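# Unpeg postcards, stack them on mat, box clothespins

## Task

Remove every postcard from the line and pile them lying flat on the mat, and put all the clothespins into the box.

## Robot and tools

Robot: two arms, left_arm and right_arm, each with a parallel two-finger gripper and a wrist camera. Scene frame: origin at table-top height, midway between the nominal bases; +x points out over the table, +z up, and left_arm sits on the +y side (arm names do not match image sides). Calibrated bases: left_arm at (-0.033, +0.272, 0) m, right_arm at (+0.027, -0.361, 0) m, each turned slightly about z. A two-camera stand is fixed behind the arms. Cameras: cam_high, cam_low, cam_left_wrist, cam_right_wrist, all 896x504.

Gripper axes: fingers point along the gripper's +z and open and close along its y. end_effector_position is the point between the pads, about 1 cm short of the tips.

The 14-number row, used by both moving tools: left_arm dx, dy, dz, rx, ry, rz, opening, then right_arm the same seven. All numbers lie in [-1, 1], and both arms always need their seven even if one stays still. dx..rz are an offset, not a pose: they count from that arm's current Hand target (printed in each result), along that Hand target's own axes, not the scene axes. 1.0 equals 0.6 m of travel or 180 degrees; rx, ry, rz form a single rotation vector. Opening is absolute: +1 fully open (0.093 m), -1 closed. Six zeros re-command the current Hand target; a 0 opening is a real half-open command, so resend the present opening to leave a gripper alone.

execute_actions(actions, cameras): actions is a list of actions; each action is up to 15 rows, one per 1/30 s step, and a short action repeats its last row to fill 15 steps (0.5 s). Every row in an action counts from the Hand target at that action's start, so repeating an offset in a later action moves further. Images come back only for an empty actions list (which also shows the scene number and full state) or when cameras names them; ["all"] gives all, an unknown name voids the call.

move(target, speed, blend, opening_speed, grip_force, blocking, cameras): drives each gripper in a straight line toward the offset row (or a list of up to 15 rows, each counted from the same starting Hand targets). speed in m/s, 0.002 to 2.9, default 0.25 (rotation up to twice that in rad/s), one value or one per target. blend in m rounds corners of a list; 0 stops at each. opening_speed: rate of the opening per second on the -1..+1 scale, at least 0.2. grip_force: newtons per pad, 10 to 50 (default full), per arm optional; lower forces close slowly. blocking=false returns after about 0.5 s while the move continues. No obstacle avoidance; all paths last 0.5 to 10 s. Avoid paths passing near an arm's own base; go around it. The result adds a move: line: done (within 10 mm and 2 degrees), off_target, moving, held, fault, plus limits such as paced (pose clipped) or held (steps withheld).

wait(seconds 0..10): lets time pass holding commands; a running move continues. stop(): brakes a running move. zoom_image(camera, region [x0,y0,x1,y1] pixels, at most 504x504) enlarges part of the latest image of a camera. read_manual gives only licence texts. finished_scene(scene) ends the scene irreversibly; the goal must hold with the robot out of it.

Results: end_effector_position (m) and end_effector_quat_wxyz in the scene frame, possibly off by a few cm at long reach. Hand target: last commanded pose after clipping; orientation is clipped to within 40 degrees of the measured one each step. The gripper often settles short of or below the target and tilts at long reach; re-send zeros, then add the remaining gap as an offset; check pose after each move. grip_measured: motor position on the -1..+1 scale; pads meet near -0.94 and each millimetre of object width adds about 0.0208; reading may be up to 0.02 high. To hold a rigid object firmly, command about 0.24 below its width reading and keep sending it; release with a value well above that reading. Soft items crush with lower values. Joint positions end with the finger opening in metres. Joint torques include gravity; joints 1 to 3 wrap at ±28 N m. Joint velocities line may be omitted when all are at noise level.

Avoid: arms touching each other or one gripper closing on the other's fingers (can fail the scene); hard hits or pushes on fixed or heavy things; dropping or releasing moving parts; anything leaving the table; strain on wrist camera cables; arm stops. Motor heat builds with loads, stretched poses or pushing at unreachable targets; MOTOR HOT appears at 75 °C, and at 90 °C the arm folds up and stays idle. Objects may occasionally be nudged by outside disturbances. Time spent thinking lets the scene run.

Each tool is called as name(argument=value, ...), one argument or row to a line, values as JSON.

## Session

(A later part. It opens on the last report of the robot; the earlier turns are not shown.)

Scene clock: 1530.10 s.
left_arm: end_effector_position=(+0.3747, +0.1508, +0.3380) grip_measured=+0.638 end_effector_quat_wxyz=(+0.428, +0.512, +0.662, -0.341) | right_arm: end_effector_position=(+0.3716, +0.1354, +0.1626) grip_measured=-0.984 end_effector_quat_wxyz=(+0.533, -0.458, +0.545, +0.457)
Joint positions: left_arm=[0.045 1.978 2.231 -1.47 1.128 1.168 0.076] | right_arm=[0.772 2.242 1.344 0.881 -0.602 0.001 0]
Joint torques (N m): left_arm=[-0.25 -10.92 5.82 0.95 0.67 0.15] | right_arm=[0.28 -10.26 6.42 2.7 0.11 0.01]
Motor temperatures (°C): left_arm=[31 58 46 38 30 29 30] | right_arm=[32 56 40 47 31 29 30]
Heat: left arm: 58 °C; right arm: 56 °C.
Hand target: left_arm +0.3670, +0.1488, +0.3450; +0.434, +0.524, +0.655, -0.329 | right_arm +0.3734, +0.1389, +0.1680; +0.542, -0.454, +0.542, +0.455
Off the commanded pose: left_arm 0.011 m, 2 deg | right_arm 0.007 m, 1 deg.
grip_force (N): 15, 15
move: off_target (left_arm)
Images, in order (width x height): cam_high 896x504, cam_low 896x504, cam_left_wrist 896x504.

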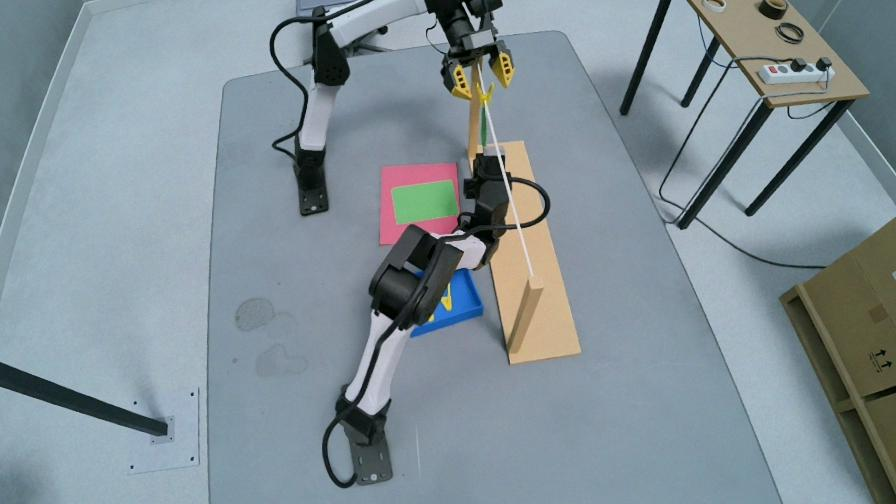

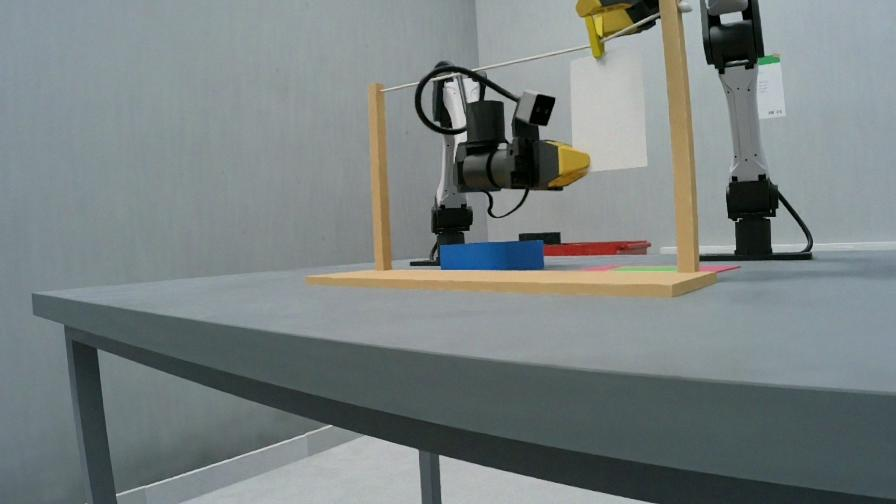

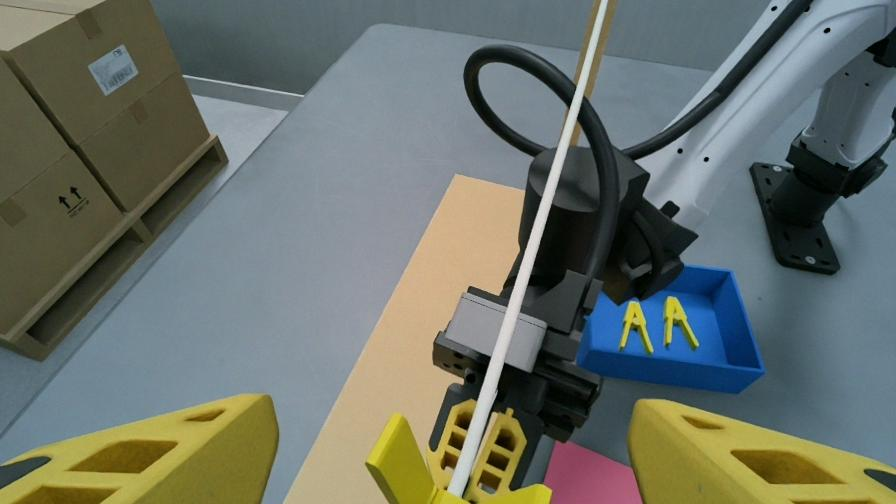

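move(
  target=[
    [0.0112,0,-0.0043,0,0,0,0.64,0,0,0,0,0,0,-1],
    [0.0112,0,-0.0043,0,0,0,-0.2,0,0,0,0,0,0,-1],
  ],
  speed=0.04,
  grip_force=[50,15],
  opening_speed=0.4,
  cameras=["cam_high","cam_low","cam_left_wrist"],
)

zoom_image(
  camera="cam_low",
  region=[540, 0, 740, 180],
)

zoom_image(
  camera="cam_left_wrist",
  region=[250, 350, 650, 504],
)

Scene clock: 1568.83 s.
left_arm: end_effector_position=(+0.3729, +0.1518, +0.3321) grip_measured=-0.198 end_effector_quat_wxyz=(+0.425, +0.516, +0.661, -0.341) | right_arm: end_effector_position=(+0.3716, +0.1354, +0.1626) grip_measured=-0.984 end_effector_quat_wxyz=(+0.533, -0.458, +0.545, +0.457)
Joint positions: left_arm=[0.048 1.972 2.2 -1.47 1.127 1.197 0.036] | right_arm=[0.772 2.242 1.344 0.881 -0.602 0.001 0]
Joint torques (N m): left_arm=[0.64 -11.08 5.79 0.96 0.67 0.21] | right_arm=[0.29 -10.26 6.43 2.7 0.11 0.02]
Motor temperatures (°C): left_arm=[31 55 46 37 30 29 30] | right_arm=[32 57 40 47 31 29 30]
Heat: left arm: 55 °C; right arm: 57 °C.
Hand target: left_arm +0.3660, +0.1538, +0.3398; +0.434, +0.524, +0.655, -0.330 | right_arm +0.3734, +0.1389, +0.1680; +0.542, -0.454, +0.542, +0.455
Off the commanded pose: left_arm 0.011 m, 2 deg | right_arm 0.007 m, 1 deg.
grip_force (N): 50, 15
move: off_target (left_arm); target 2's new opening was sent with left_arm's hand 0.011 m and 2 deg from that target
Images, in order (width x height): cam_high 896x504, cam_low 896x504, cam_left_wrist 896x504.

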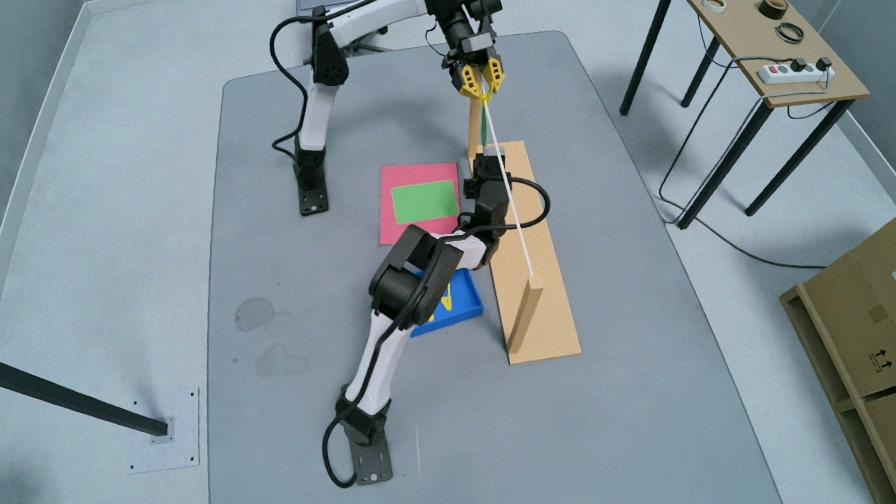

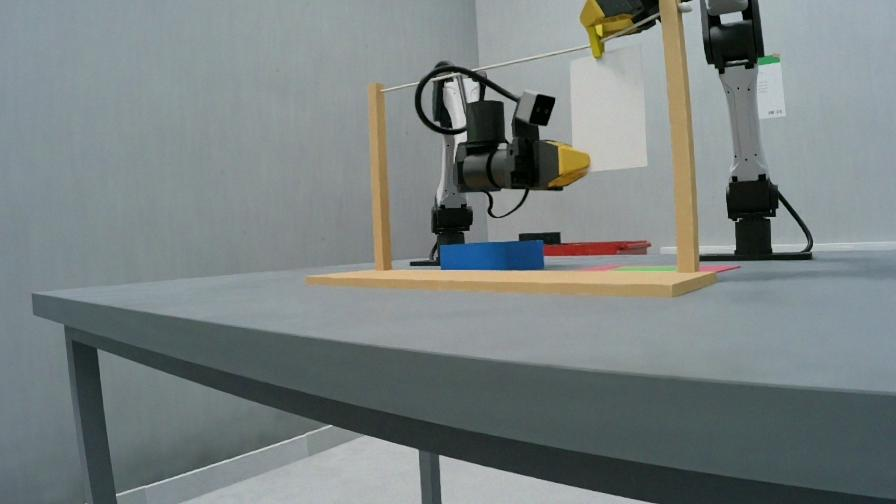

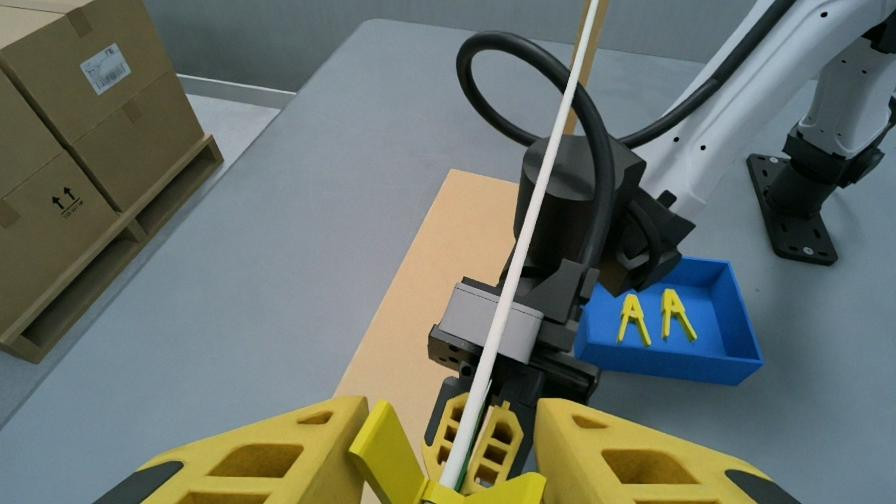

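Scaled by 2.520.

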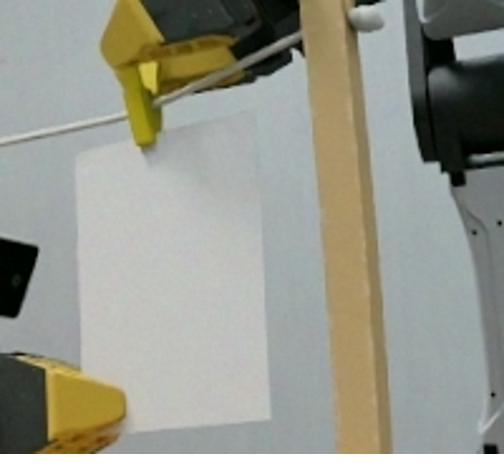

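Scaled by 1.260.

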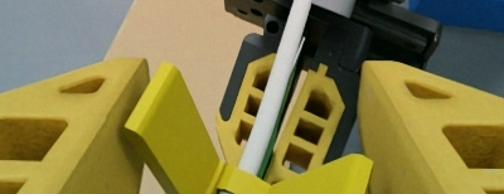

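zoom_image(
  camera="cam_left_wrist",
  region=[420, 0, 680, 260],
)

zoom_image(
  camera="cam_high",
  region=[440, 130, 580, 270],
)

zoom_image(
  camera="cam_low",
  region=[380, 40, 560, 220],
)

Scaled by 1.938.

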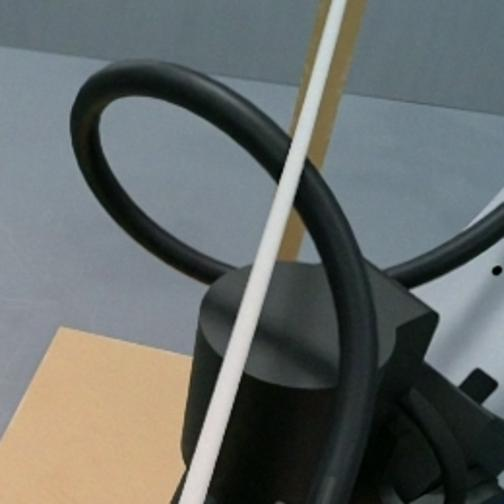

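Scaled by 3.600.

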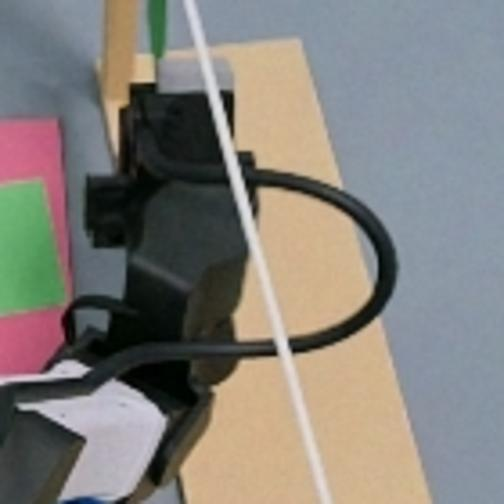

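Scaled by 2.800.

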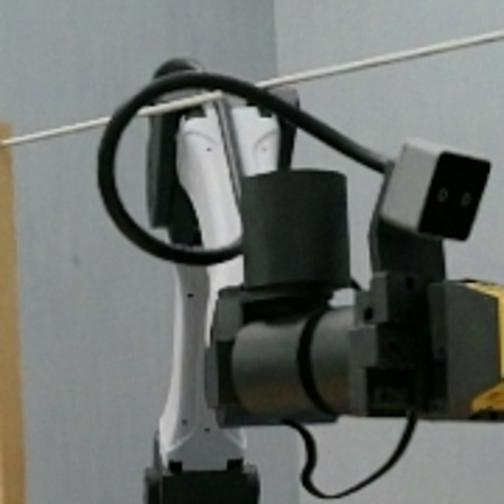

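move(
  target=[0,0,0,0,0,0,0.1,0,-0.0098,0.0017,-0.0722,0,0,-1],
  speed=0.03,
  cameras=["cam_high","cam_low","cam_left_wrist","cam_right_wrist"],
)

zoom_image(
  camera="cam_left_wrist",
  region=[250, 350, 650, 504],
)

zoom_image(
  camera="cam_low",
  region=[380, 0, 700, 220],
)

Scene clock: 1655.43 s.
left_arm: end_effector_position=(+0.3729, +0.1518, +0.3321) grip_measured=+0.098 end_effector_quat_wxyz=(+0.425, +0.516, +0.661, -0.341) | right_arm: end_effector_position=(+0.3751, +0.1375, +0.1635) grip_measured=-0.984 end_effector_quat_wxyz=(+0.483, -0.511, +0.494, +0.512)
Joint positions: left_arm=[0.048 1.972 2.2 -1.47 1.127 1.197 0.05] | right_arm=[0.715 2.327 1.501 0.811 -0.868 0.001 0]
Joint torques (N m): left_arm=[0.69 -11.04 5.78 0.97 0.67 0.2] | right_arm=[-0.83 -10.24 7.66 2.42 -0.23 0.01]
Motor temperatures (°C): left_arm=[31 59 43 36 30 29 30] | right_arm=[32 58 40 47 31 29 30]
Heat: left arm: 59 °C; right arm: 58 °C.
Hand target: left_arm +0.3660, +0.1538, +0.3398; +0.434, +0.524, +0.655, -0.330 | right_arm +0.3795, +0.1388, +0.1681; +0.487, -0.512, +0.487, +0.513
Off the commanded pose: left_arm 0.011 m, 2 deg | right_arm 0.006 m, 1 deg.
grip_force (N): 50, 15
move: off_target (left_arm)

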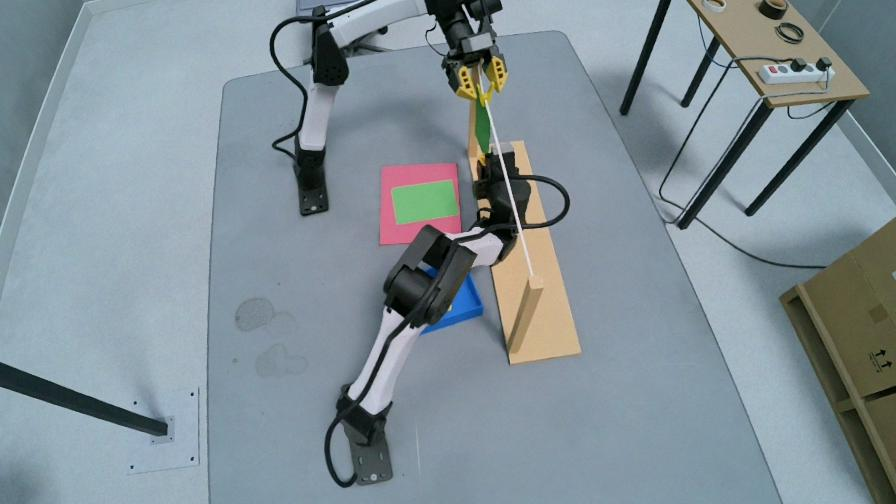

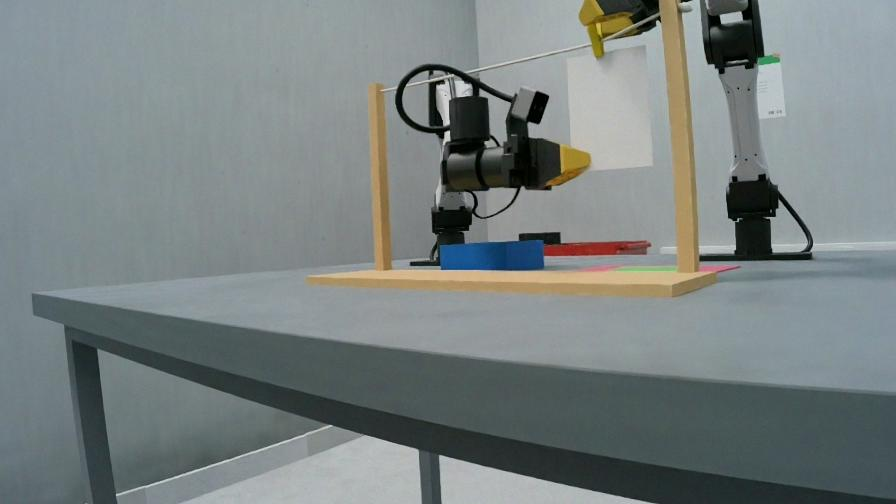

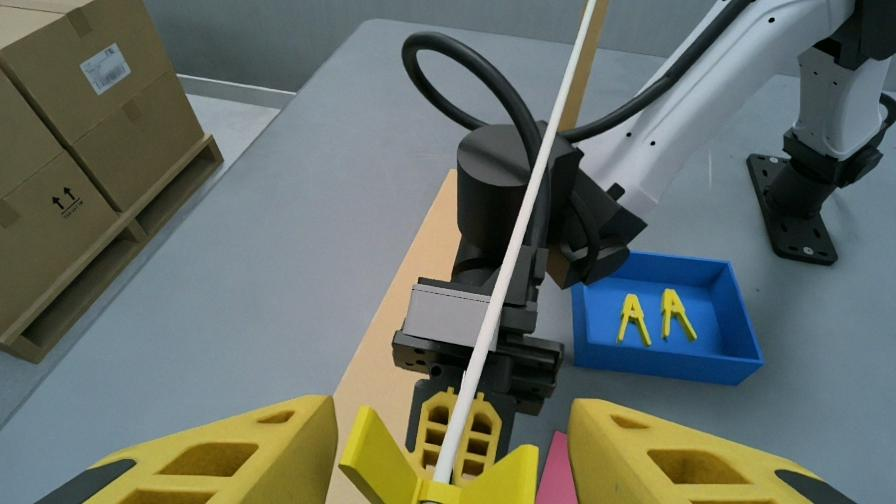

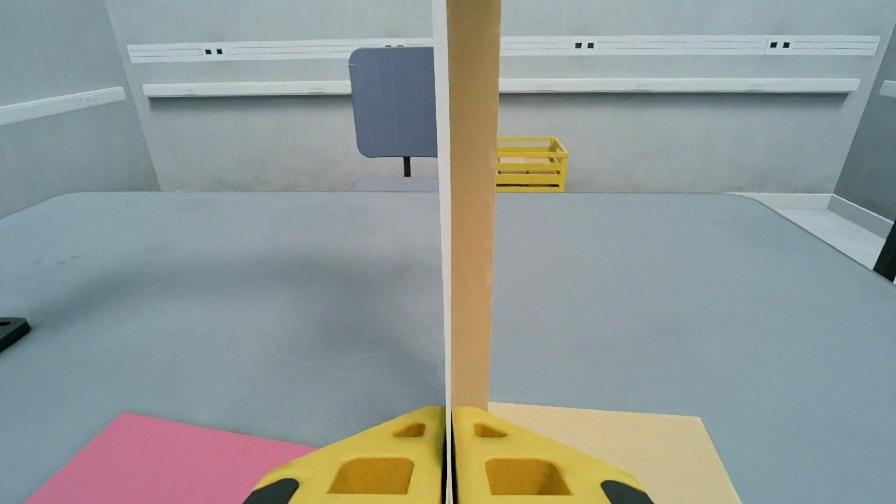

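Scaled by 1.260.

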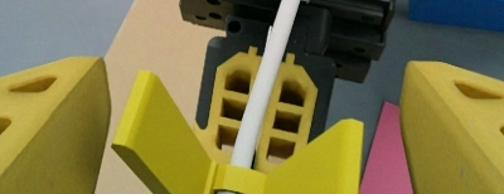

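Scaled by 1.575.

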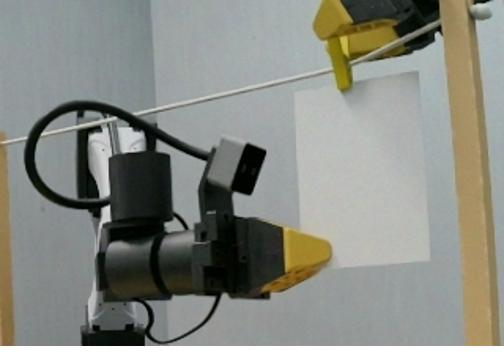

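move(
  target=[0,0,0,0,0,0,0.1,0,-0.0067,0.0007,-0.05,0,0,-1],
  speed=0.03,
  cameras=["cam_high","cam_low","cam_left_wrist"],
)

zoom_image(
  camera="cam_left_wrist",
  region=[250, 350, 650, 504],
)

zoom_image(
  camera="cam_low",
  region=[380, 0, 700, 220],
)

Scene clock: 1679.80 s.
left_arm: end_effector_position=(+0.3729, +0.1518, +0.3321) grip_measured=+0.098 end_effector_quat_wxyz=(+0.425, +0.516, +0.661, -0.341) | right_arm: end_effector_position=(+0.3794, +0.1390, +0.1652) grip_measured=-0.984 end_effector_quat_wxyz=(-0.443, +0.546, -0.451, -0.549)
Joint positions: left_arm=[0.048 1.972 2.2 -1.47 1.127 1.197 0.05] | right_arm=[0.681 2.412 1.663 0.739 -1.058 0.004 0]
Joint torques (N m): left_arm=[0.77 -10.95 5.9 0.95 0.62 0.13] | right_arm=[-0.84 -10.73 7.75 2.24 -0.25 -0.01]
Motor temperatures (°C): left_arm=[31 59 43 36 30 29 30] | right_arm=[32 57 40 47 31 29 30]
Heat: left arm: 59 °C; right arm: 57 °C.
Hand target: left_arm +0.3660, +0.1538, +0.3398; +0.434, +0.524, +0.655, -0.330 | right_arm +0.3834, +0.1394, +0.1682; -0.445, +0.549, -0.445, -0.550
Off the commanded pose: left_arm 0.011 m, 2 deg | right_arm 0.005 m, 1 deg.
grip_force (N): 50, 15
move: off_target (left_arm)
Images, in order (width x height): cam_high 896x504, cam_low 896x504, cam_left_wrist 896x504.

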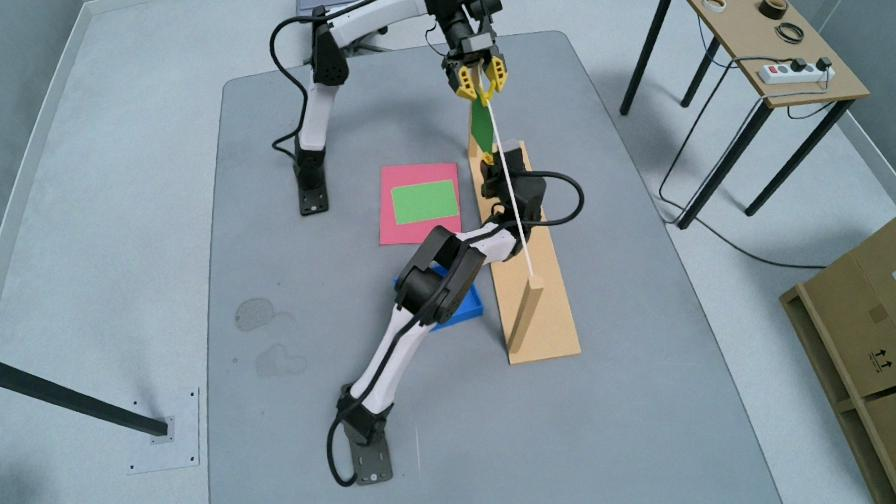

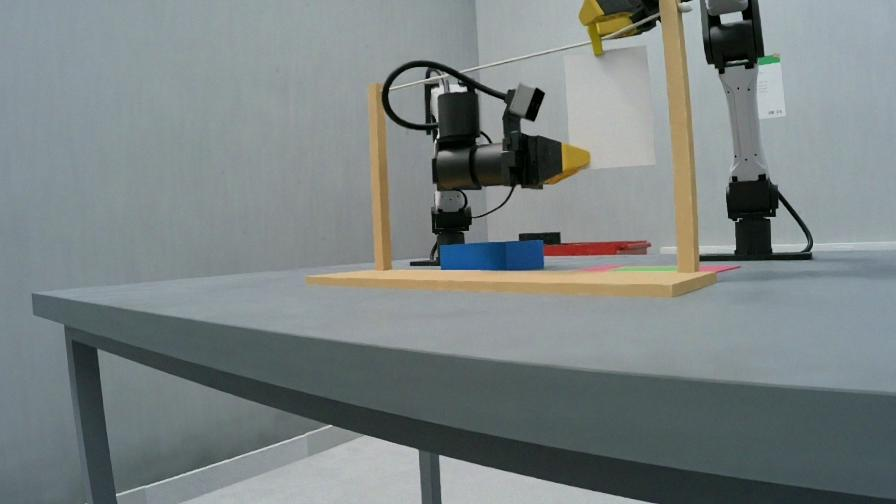

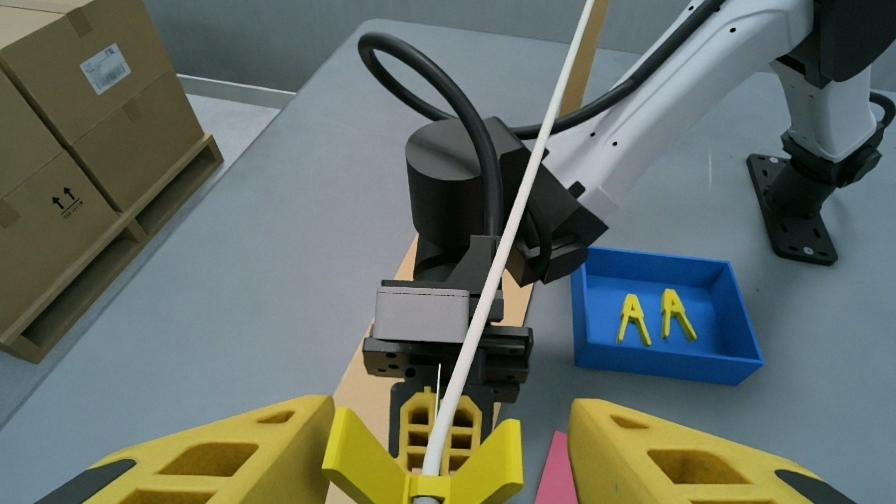

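Scaled by 1.260.

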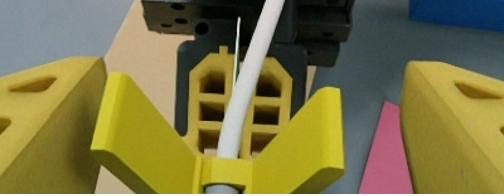

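Scaled by 1.575.

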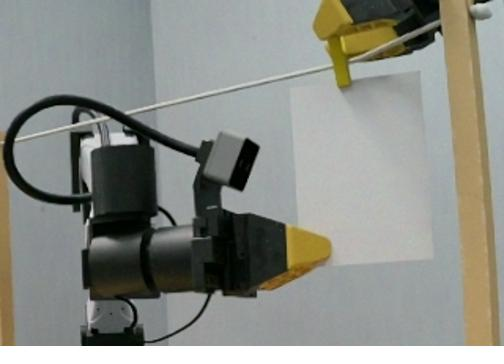

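move(
  target=[0,0.0105,0,0,0,0,0.1,0,0,0,0,0,0,-1],
  speed=0.04,
  cameras=["cam_left_wrist"],
)

zoom_image(
  camera="cam_left_wrist",
  region=[250, 350, 650, 504],
)

Scene clock: 1692.90 s.
left_arm: end_effector_position=(+0.3718, +0.1526, +0.3350) grip_measured=+0.098 end_effector_quat_wxyz=(+0.426, +0.517, +0.660, -0.340) | right_arm: end_effector_position=(+0.3794, +0.1390, +0.1652) grip_measured=-0.984 end_effector_quat_wxyz=(-0.443, +0.547, -0.451, -0.549)
Joint positions: left_arm=[0.05 1.972 2.212 -1.482 1.127 1.2 0.05] | right_arm=[0.681 2.412 1.663 0.739 -1.058 0.004 0]
Joint torques (N m): left_arm=[0.43 -8.35 8.68 0.86 0.71 0.19] | right_arm=[-0.84 -10.73 7.75 2.24 -0.25 -0.01]
Motor temperatures (°C): left_arm=[31 59 43 36 30 29 30] | right_arm=[32 58 40 47 31 29 30]
Heat: left arm: 59 °C; right arm: 58 °C.
Hand target: left_arm +0.3721, +0.1552, +0.3400; +0.434, +0.524, +0.655, -0.329 | right_arm +0.3835, +0.1394, +0.1682; -0.445, +0.549, -0.445, -0.550
Off the commanded pose: left_arm 0.006 m, 2 deg | right_arm 0.005 m, 1 deg.
grip_force (N): 50, 15
move: done
Images, in order (width x height): cam_left_wrist 896x504.

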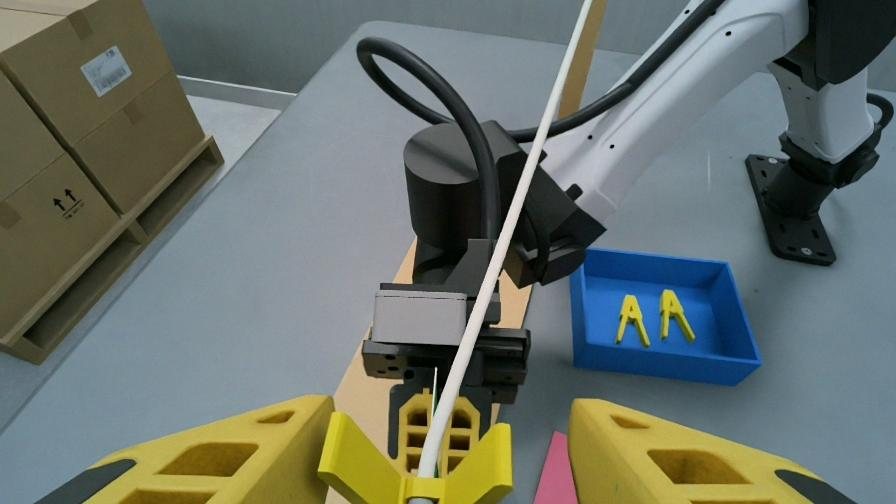

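Scaled by 1.260.

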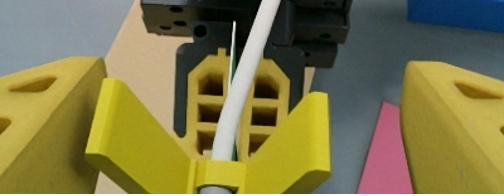

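move(
  target=[0,0.0125,0,0,0,0,0.1,0,0,0,0,0,0,-1],
  speed=0.04,
  cameras=["cam_left_wrist"],
)

zoom_image(
  camera="cam_left_wrist",
  region=[250, 350, 650, 504],
)

Scene clock: 1701.17 s.
left_arm: end_effector_position=(+0.3771, +0.1546, +0.3392) grip_measured=+0.098 end_effector_quat_wxyz=(+0.430, +0.518, +0.659, -0.336) | right_arm: end_effector_position=(+0.3794, +0.1390, +0.1652) grip_measured=-0.984 end_effector_quat_wxyz=(-0.443, +0.547, -0.451, -0.549)
Joint positions: left_arm=[0.054 2.005 2.28 -1.51 1.127 1.206 0.05] | right_arm=[0.681 2.412 1.663 0.739 -1.058 0.004 0]
Joint torques (N m): left_arm=[0.62 -7.65 8.64 0.95 0.67 0.16] | right_arm=[-0.84 -10.71 7.73 2.24 -0.25 0]
Motor temperatures (°C): left_arm=[31 58 44 36 30 29 30] | right_arm=[32 58 40 47 31 29 30]
Heat: left arm: 58 °C; right arm: 58 °C.
Hand target: left_arm +0.3794, +0.1571, +0.3402; +0.434, +0.524, +0.655, -0.329 | right_arm +0.3835, +0.1394, +0.1682; -0.445, +0.549, -0.445, -0.550
Off the commanded pose: left_arm 0.004 m, 1 deg | right_arm 0.005 m, 1 deg.
grip_force (N): 50, 15
move: done
Images, in order (width x height): cam_left_wrist 896x504.

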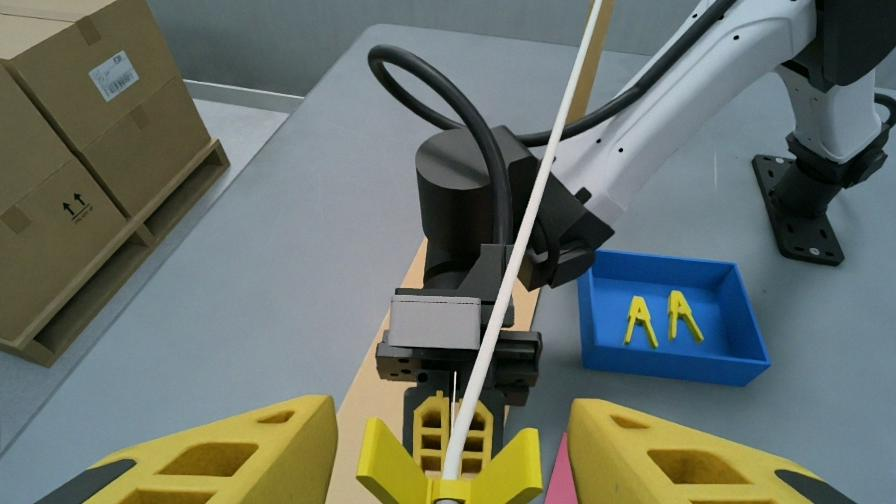

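Scaled by 1.260.

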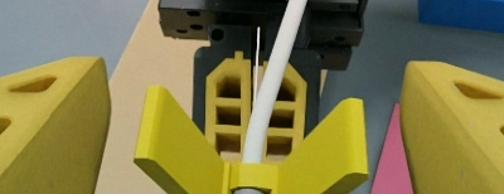

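move(
  target=[0.0122,-0.0003,0.0055,0,0,0,0.1,0,0,0,0,0,0,-1],
  speed=0.04,
  cameras=["cam_left_wrist","cam_low"],
)

zoom_image(
  camera="cam_left_wrist",
  region=[250, 350, 650, 504],
)

zoom_image(
  camera="cam_low",
  region=[540, 0, 740, 180],
)

Scene clock: 1713.13 s.
left_arm: end_effector_position=(+0.3790, +0.1547, +0.3318) grip_measured=+0.098 end_effector_quat_wxyz=(+0.427, +0.518, +0.660, -0.338) | right_arm: end_effector_position=(+0.3794, +0.1390, +0.1652) grip_measured=-0.984 end_effector_quat_wxyz=(-0.443, +0.547, -0.451, -0.549)
Joint positions: left_arm=[0.054 2.005 2.249 -1.492 1.127 1.211 0.05] | right_arm=[0.681 2.412 1.663 0.739 -1.058 0.004 0]
Joint torques (N m): left_arm=[0.7 -9.39 5.72 1.1 0.72 0.25] | right_arm=[-0.84 -10.71 7.75 2.24 -0.25 -0.01]
Motor temperatures (°C): left_arm=[31 57 45 36 30 29 30] | right_arm=[32 59 40 47 31 29 30]
Heat: left arm: 57 °C; right arm: 59 °C.
Hand target: left_arm +0.3794, +0.1570, +0.3322; +0.434, +0.524, +0.655, -0.329 | right_arm +0.3835, +0.1394, +0.1682; -0.445, +0.549, -0.445, -0.550
Off the commanded pose: left_arm 0.002 m, 2 deg | right_arm 0.005 m, 1 deg.
grip_force (N): 50, 15
move: done
Images, in order (width x height): cam_low 896x504, cam_left_wrist 896x504.

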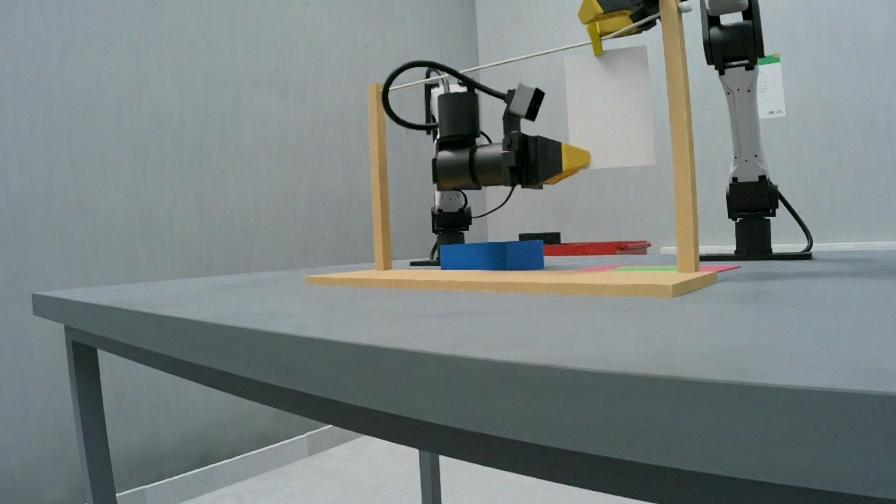

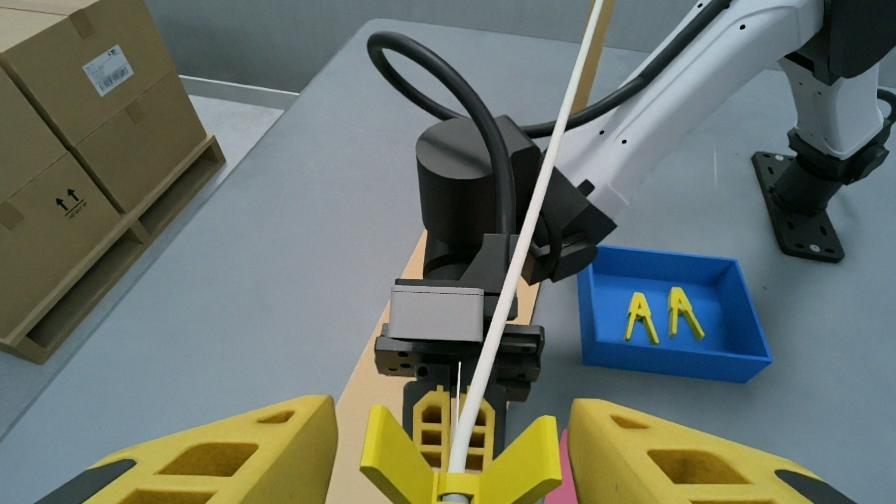

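Scaled by 1.260.

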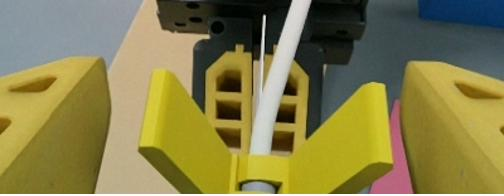

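Scaled by 2.520.

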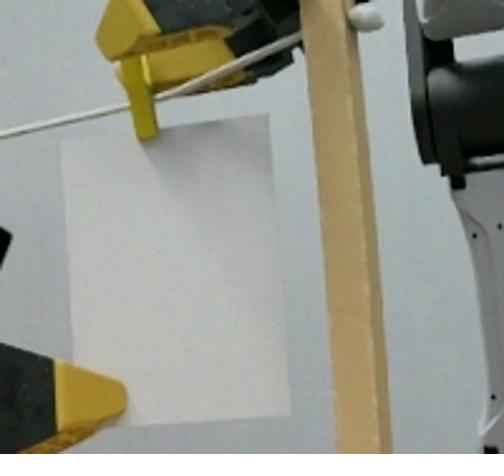

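move(
  target=[0,0,0,0,0,0,-0.62,0,0,0,0,0,0,-1],
  speed=0.04,
  opening_speed=0.35,
  cameras=["all"],
)

zoom_image(
  camera="cam_left_wrist",
  region=[250, 350, 650, 504],
)

zoom_image(
  camera="cam_low",
  region=[540, 0, 740, 180],
)

Scene clock: 1724.67 s.
left_arm: end_effector_position=(+0.3792, +0.1547, +0.3319) grip_measured=-0.613 end_effector_quat_wxyz=(+0.427, +0.518, +0.660, -0.338) | right_arm: end_effector_position=(+0.3792, +0.1390, +0.1644) grip_measured=-0.984 end_effector_quat_wxyz=(-0.441, +0.546, -0.453, -0.550)
Joint positions: left_arm=[0.054 2.005 2.249 -1.491 1.127 1.211 0.016] | right_arm=[0.681 2.412 1.663 0.734 -1.059 0.004 0]
Joint torques (N m): left_arm=[0.55 -9.44 5.78 1.07 0.68 0.13] | right_arm=[-0.85 -10.74 7.75 2.29 -0.24 -0.01]
Motor temperatures (°C): left_arm=[31 56 45 36 30 29 30] | right_arm=[32 59 41 47 31 29 30]
Heat: left arm: 56 °C; right arm: 59 °C.
Hand target: left_arm +0.3794, +0.1570, +0.3322; +0.434, +0.524, +0.655, -0.330 | right_arm +0.3834, +0.1394, +0.1682; -0.445, +0.549, -0.445, -0.550
Off the commanded pose: left_arm 0.002 m, 2 deg | right_arm 0.006 m, 1 deg.
grip_force (N): 50, 15
move: done

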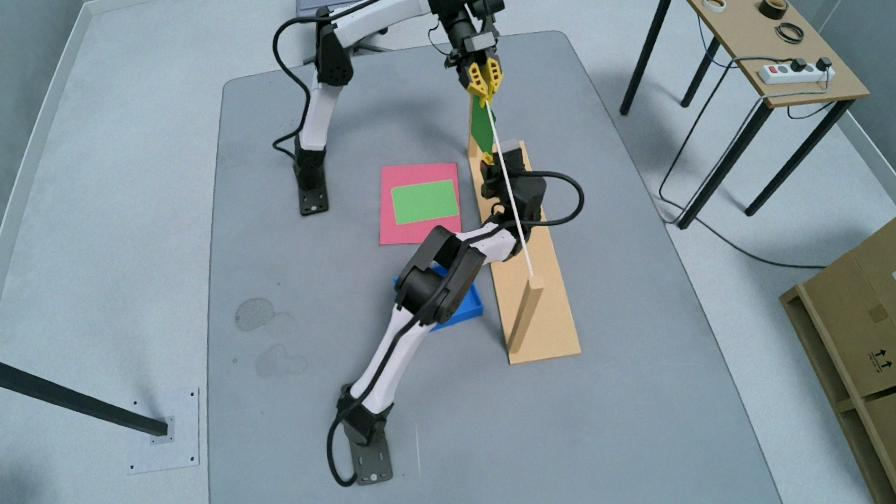

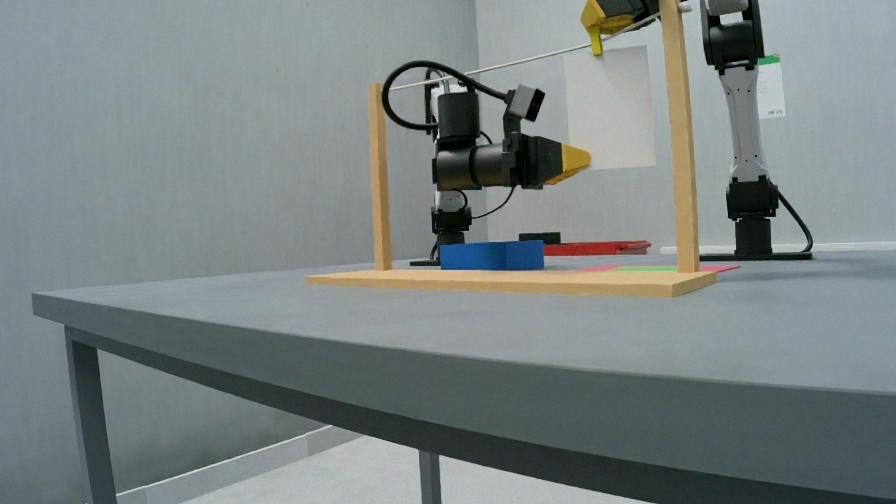

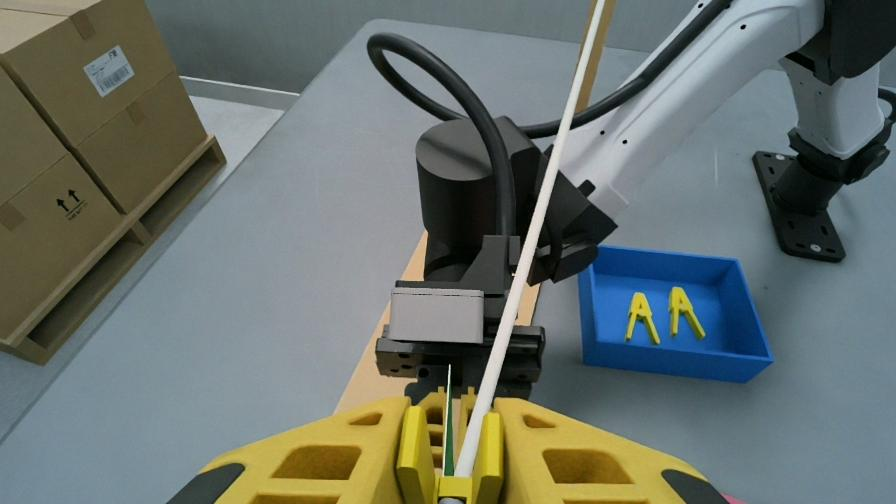

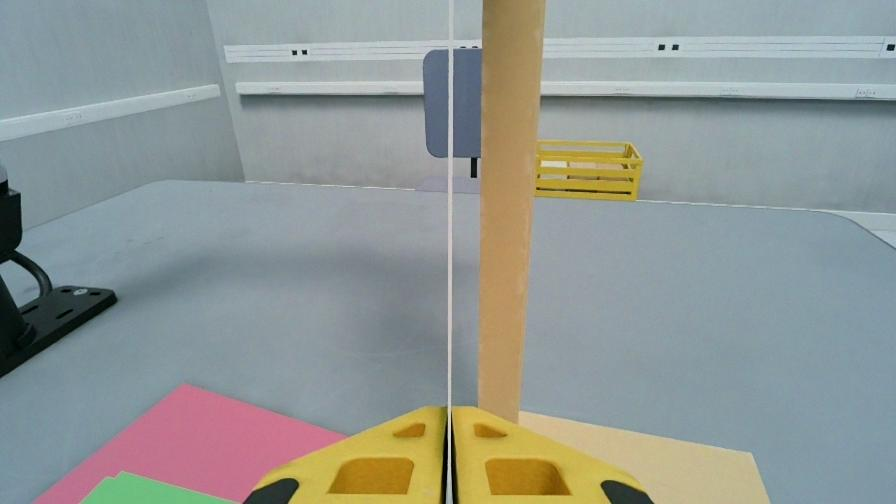

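Scaled by 1.260.

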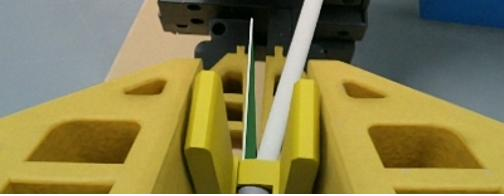

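Scaled by 2.520.

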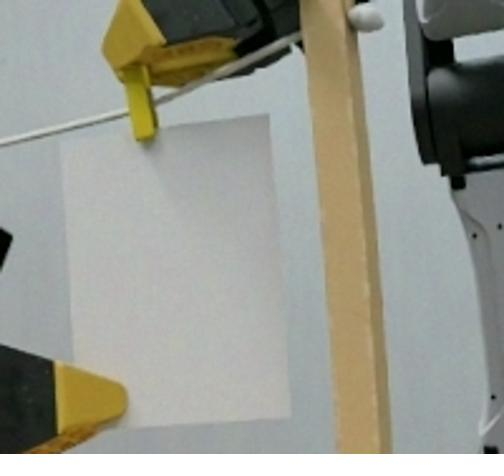

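move(
  target=[0,0,0,0,0,0,-0.62,0.055,0,0,0,0,0,-1],
  speed=0.05,
  cameras=["cam_low","cam_left_wrist"],
)

zoom_image(
  camera="cam_low",
  region=[540, 0, 740, 180],
)

Scene clock: 1736.57 s.
left_arm: end_effector_position=(+0.3792, +0.1547, +0.3319) grip_measured=-0.613 end_effector_quat_wxyz=(+0.427, +0.518, +0.660, -0.338) | right_arm: end_effector_position=(+0.3812, +0.1407, +0.1333) grip_measured=-0.984 end_effector_quat_wxyz=(-0.438, +0.546, -0.455, -0.550)
Joint positions: left_arm=[0.054 2.005 2.249 -1.491 1.127 1.211 0.016] | right_arm=[0.681 2.484 1.663 0.799 -1.059 0.004 0]
Joint torques (N m): left_arm=[0.51 -9.57 5.89 1.06 0.72 0.19] | right_arm=[-0.84 -11.19 6.08 2.54 -0.25 -0.03]
Motor temperatures (°C): left_arm=[31 56 45 37 30 29 30] | right_arm=[32 59 41 47 31 29 30]
Heat: left arm: 56 °C; right arm: 59 °C.
Hand target: left_arm +0.3794, +0.1570, +0.3322; +0.434, +0.524, +0.655, -0.330 | right_arm +0.3834, +0.1395, +0.1350; -0.445, +0.549, -0.445, -0.550
Off the commanded pose: left_arm 0.002 m, 2 deg | right_arm 0.003 m, 1 deg.
grip_force (N): 50, 15
move: done
Images, in order (width x height): cam_low 896x504, cam_left_wrist 896x504.

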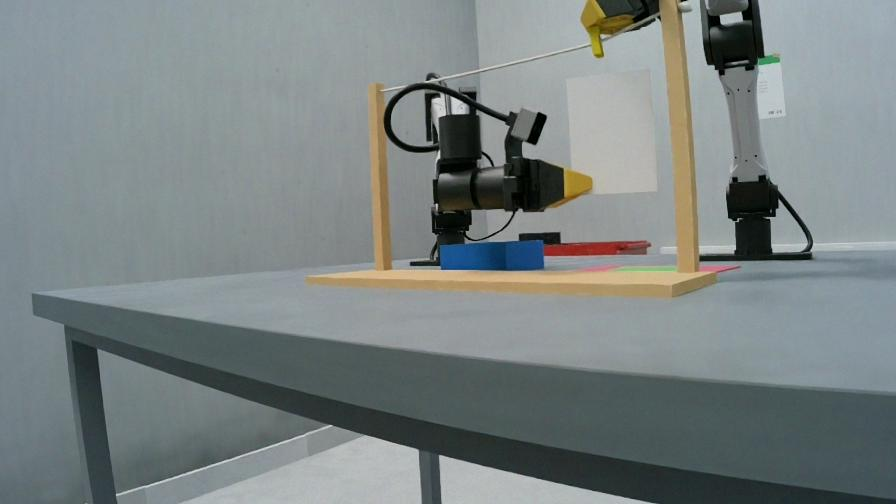

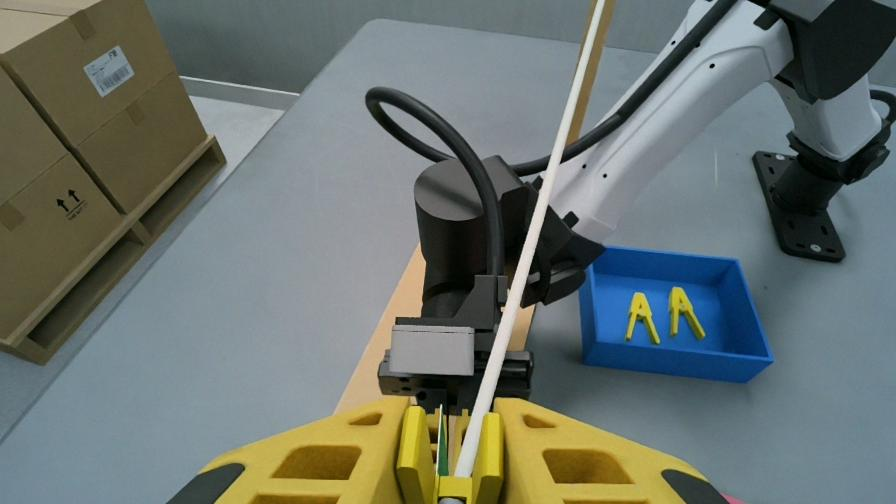

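Scaled by 2.520.

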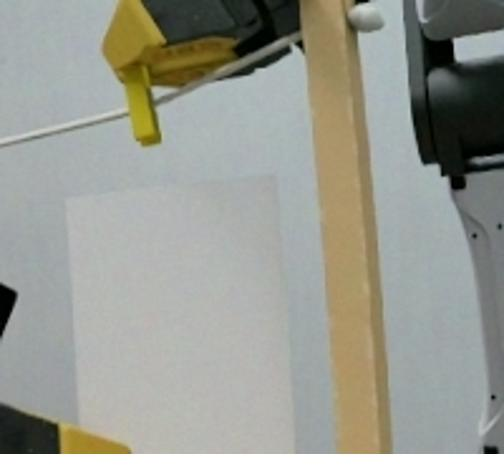

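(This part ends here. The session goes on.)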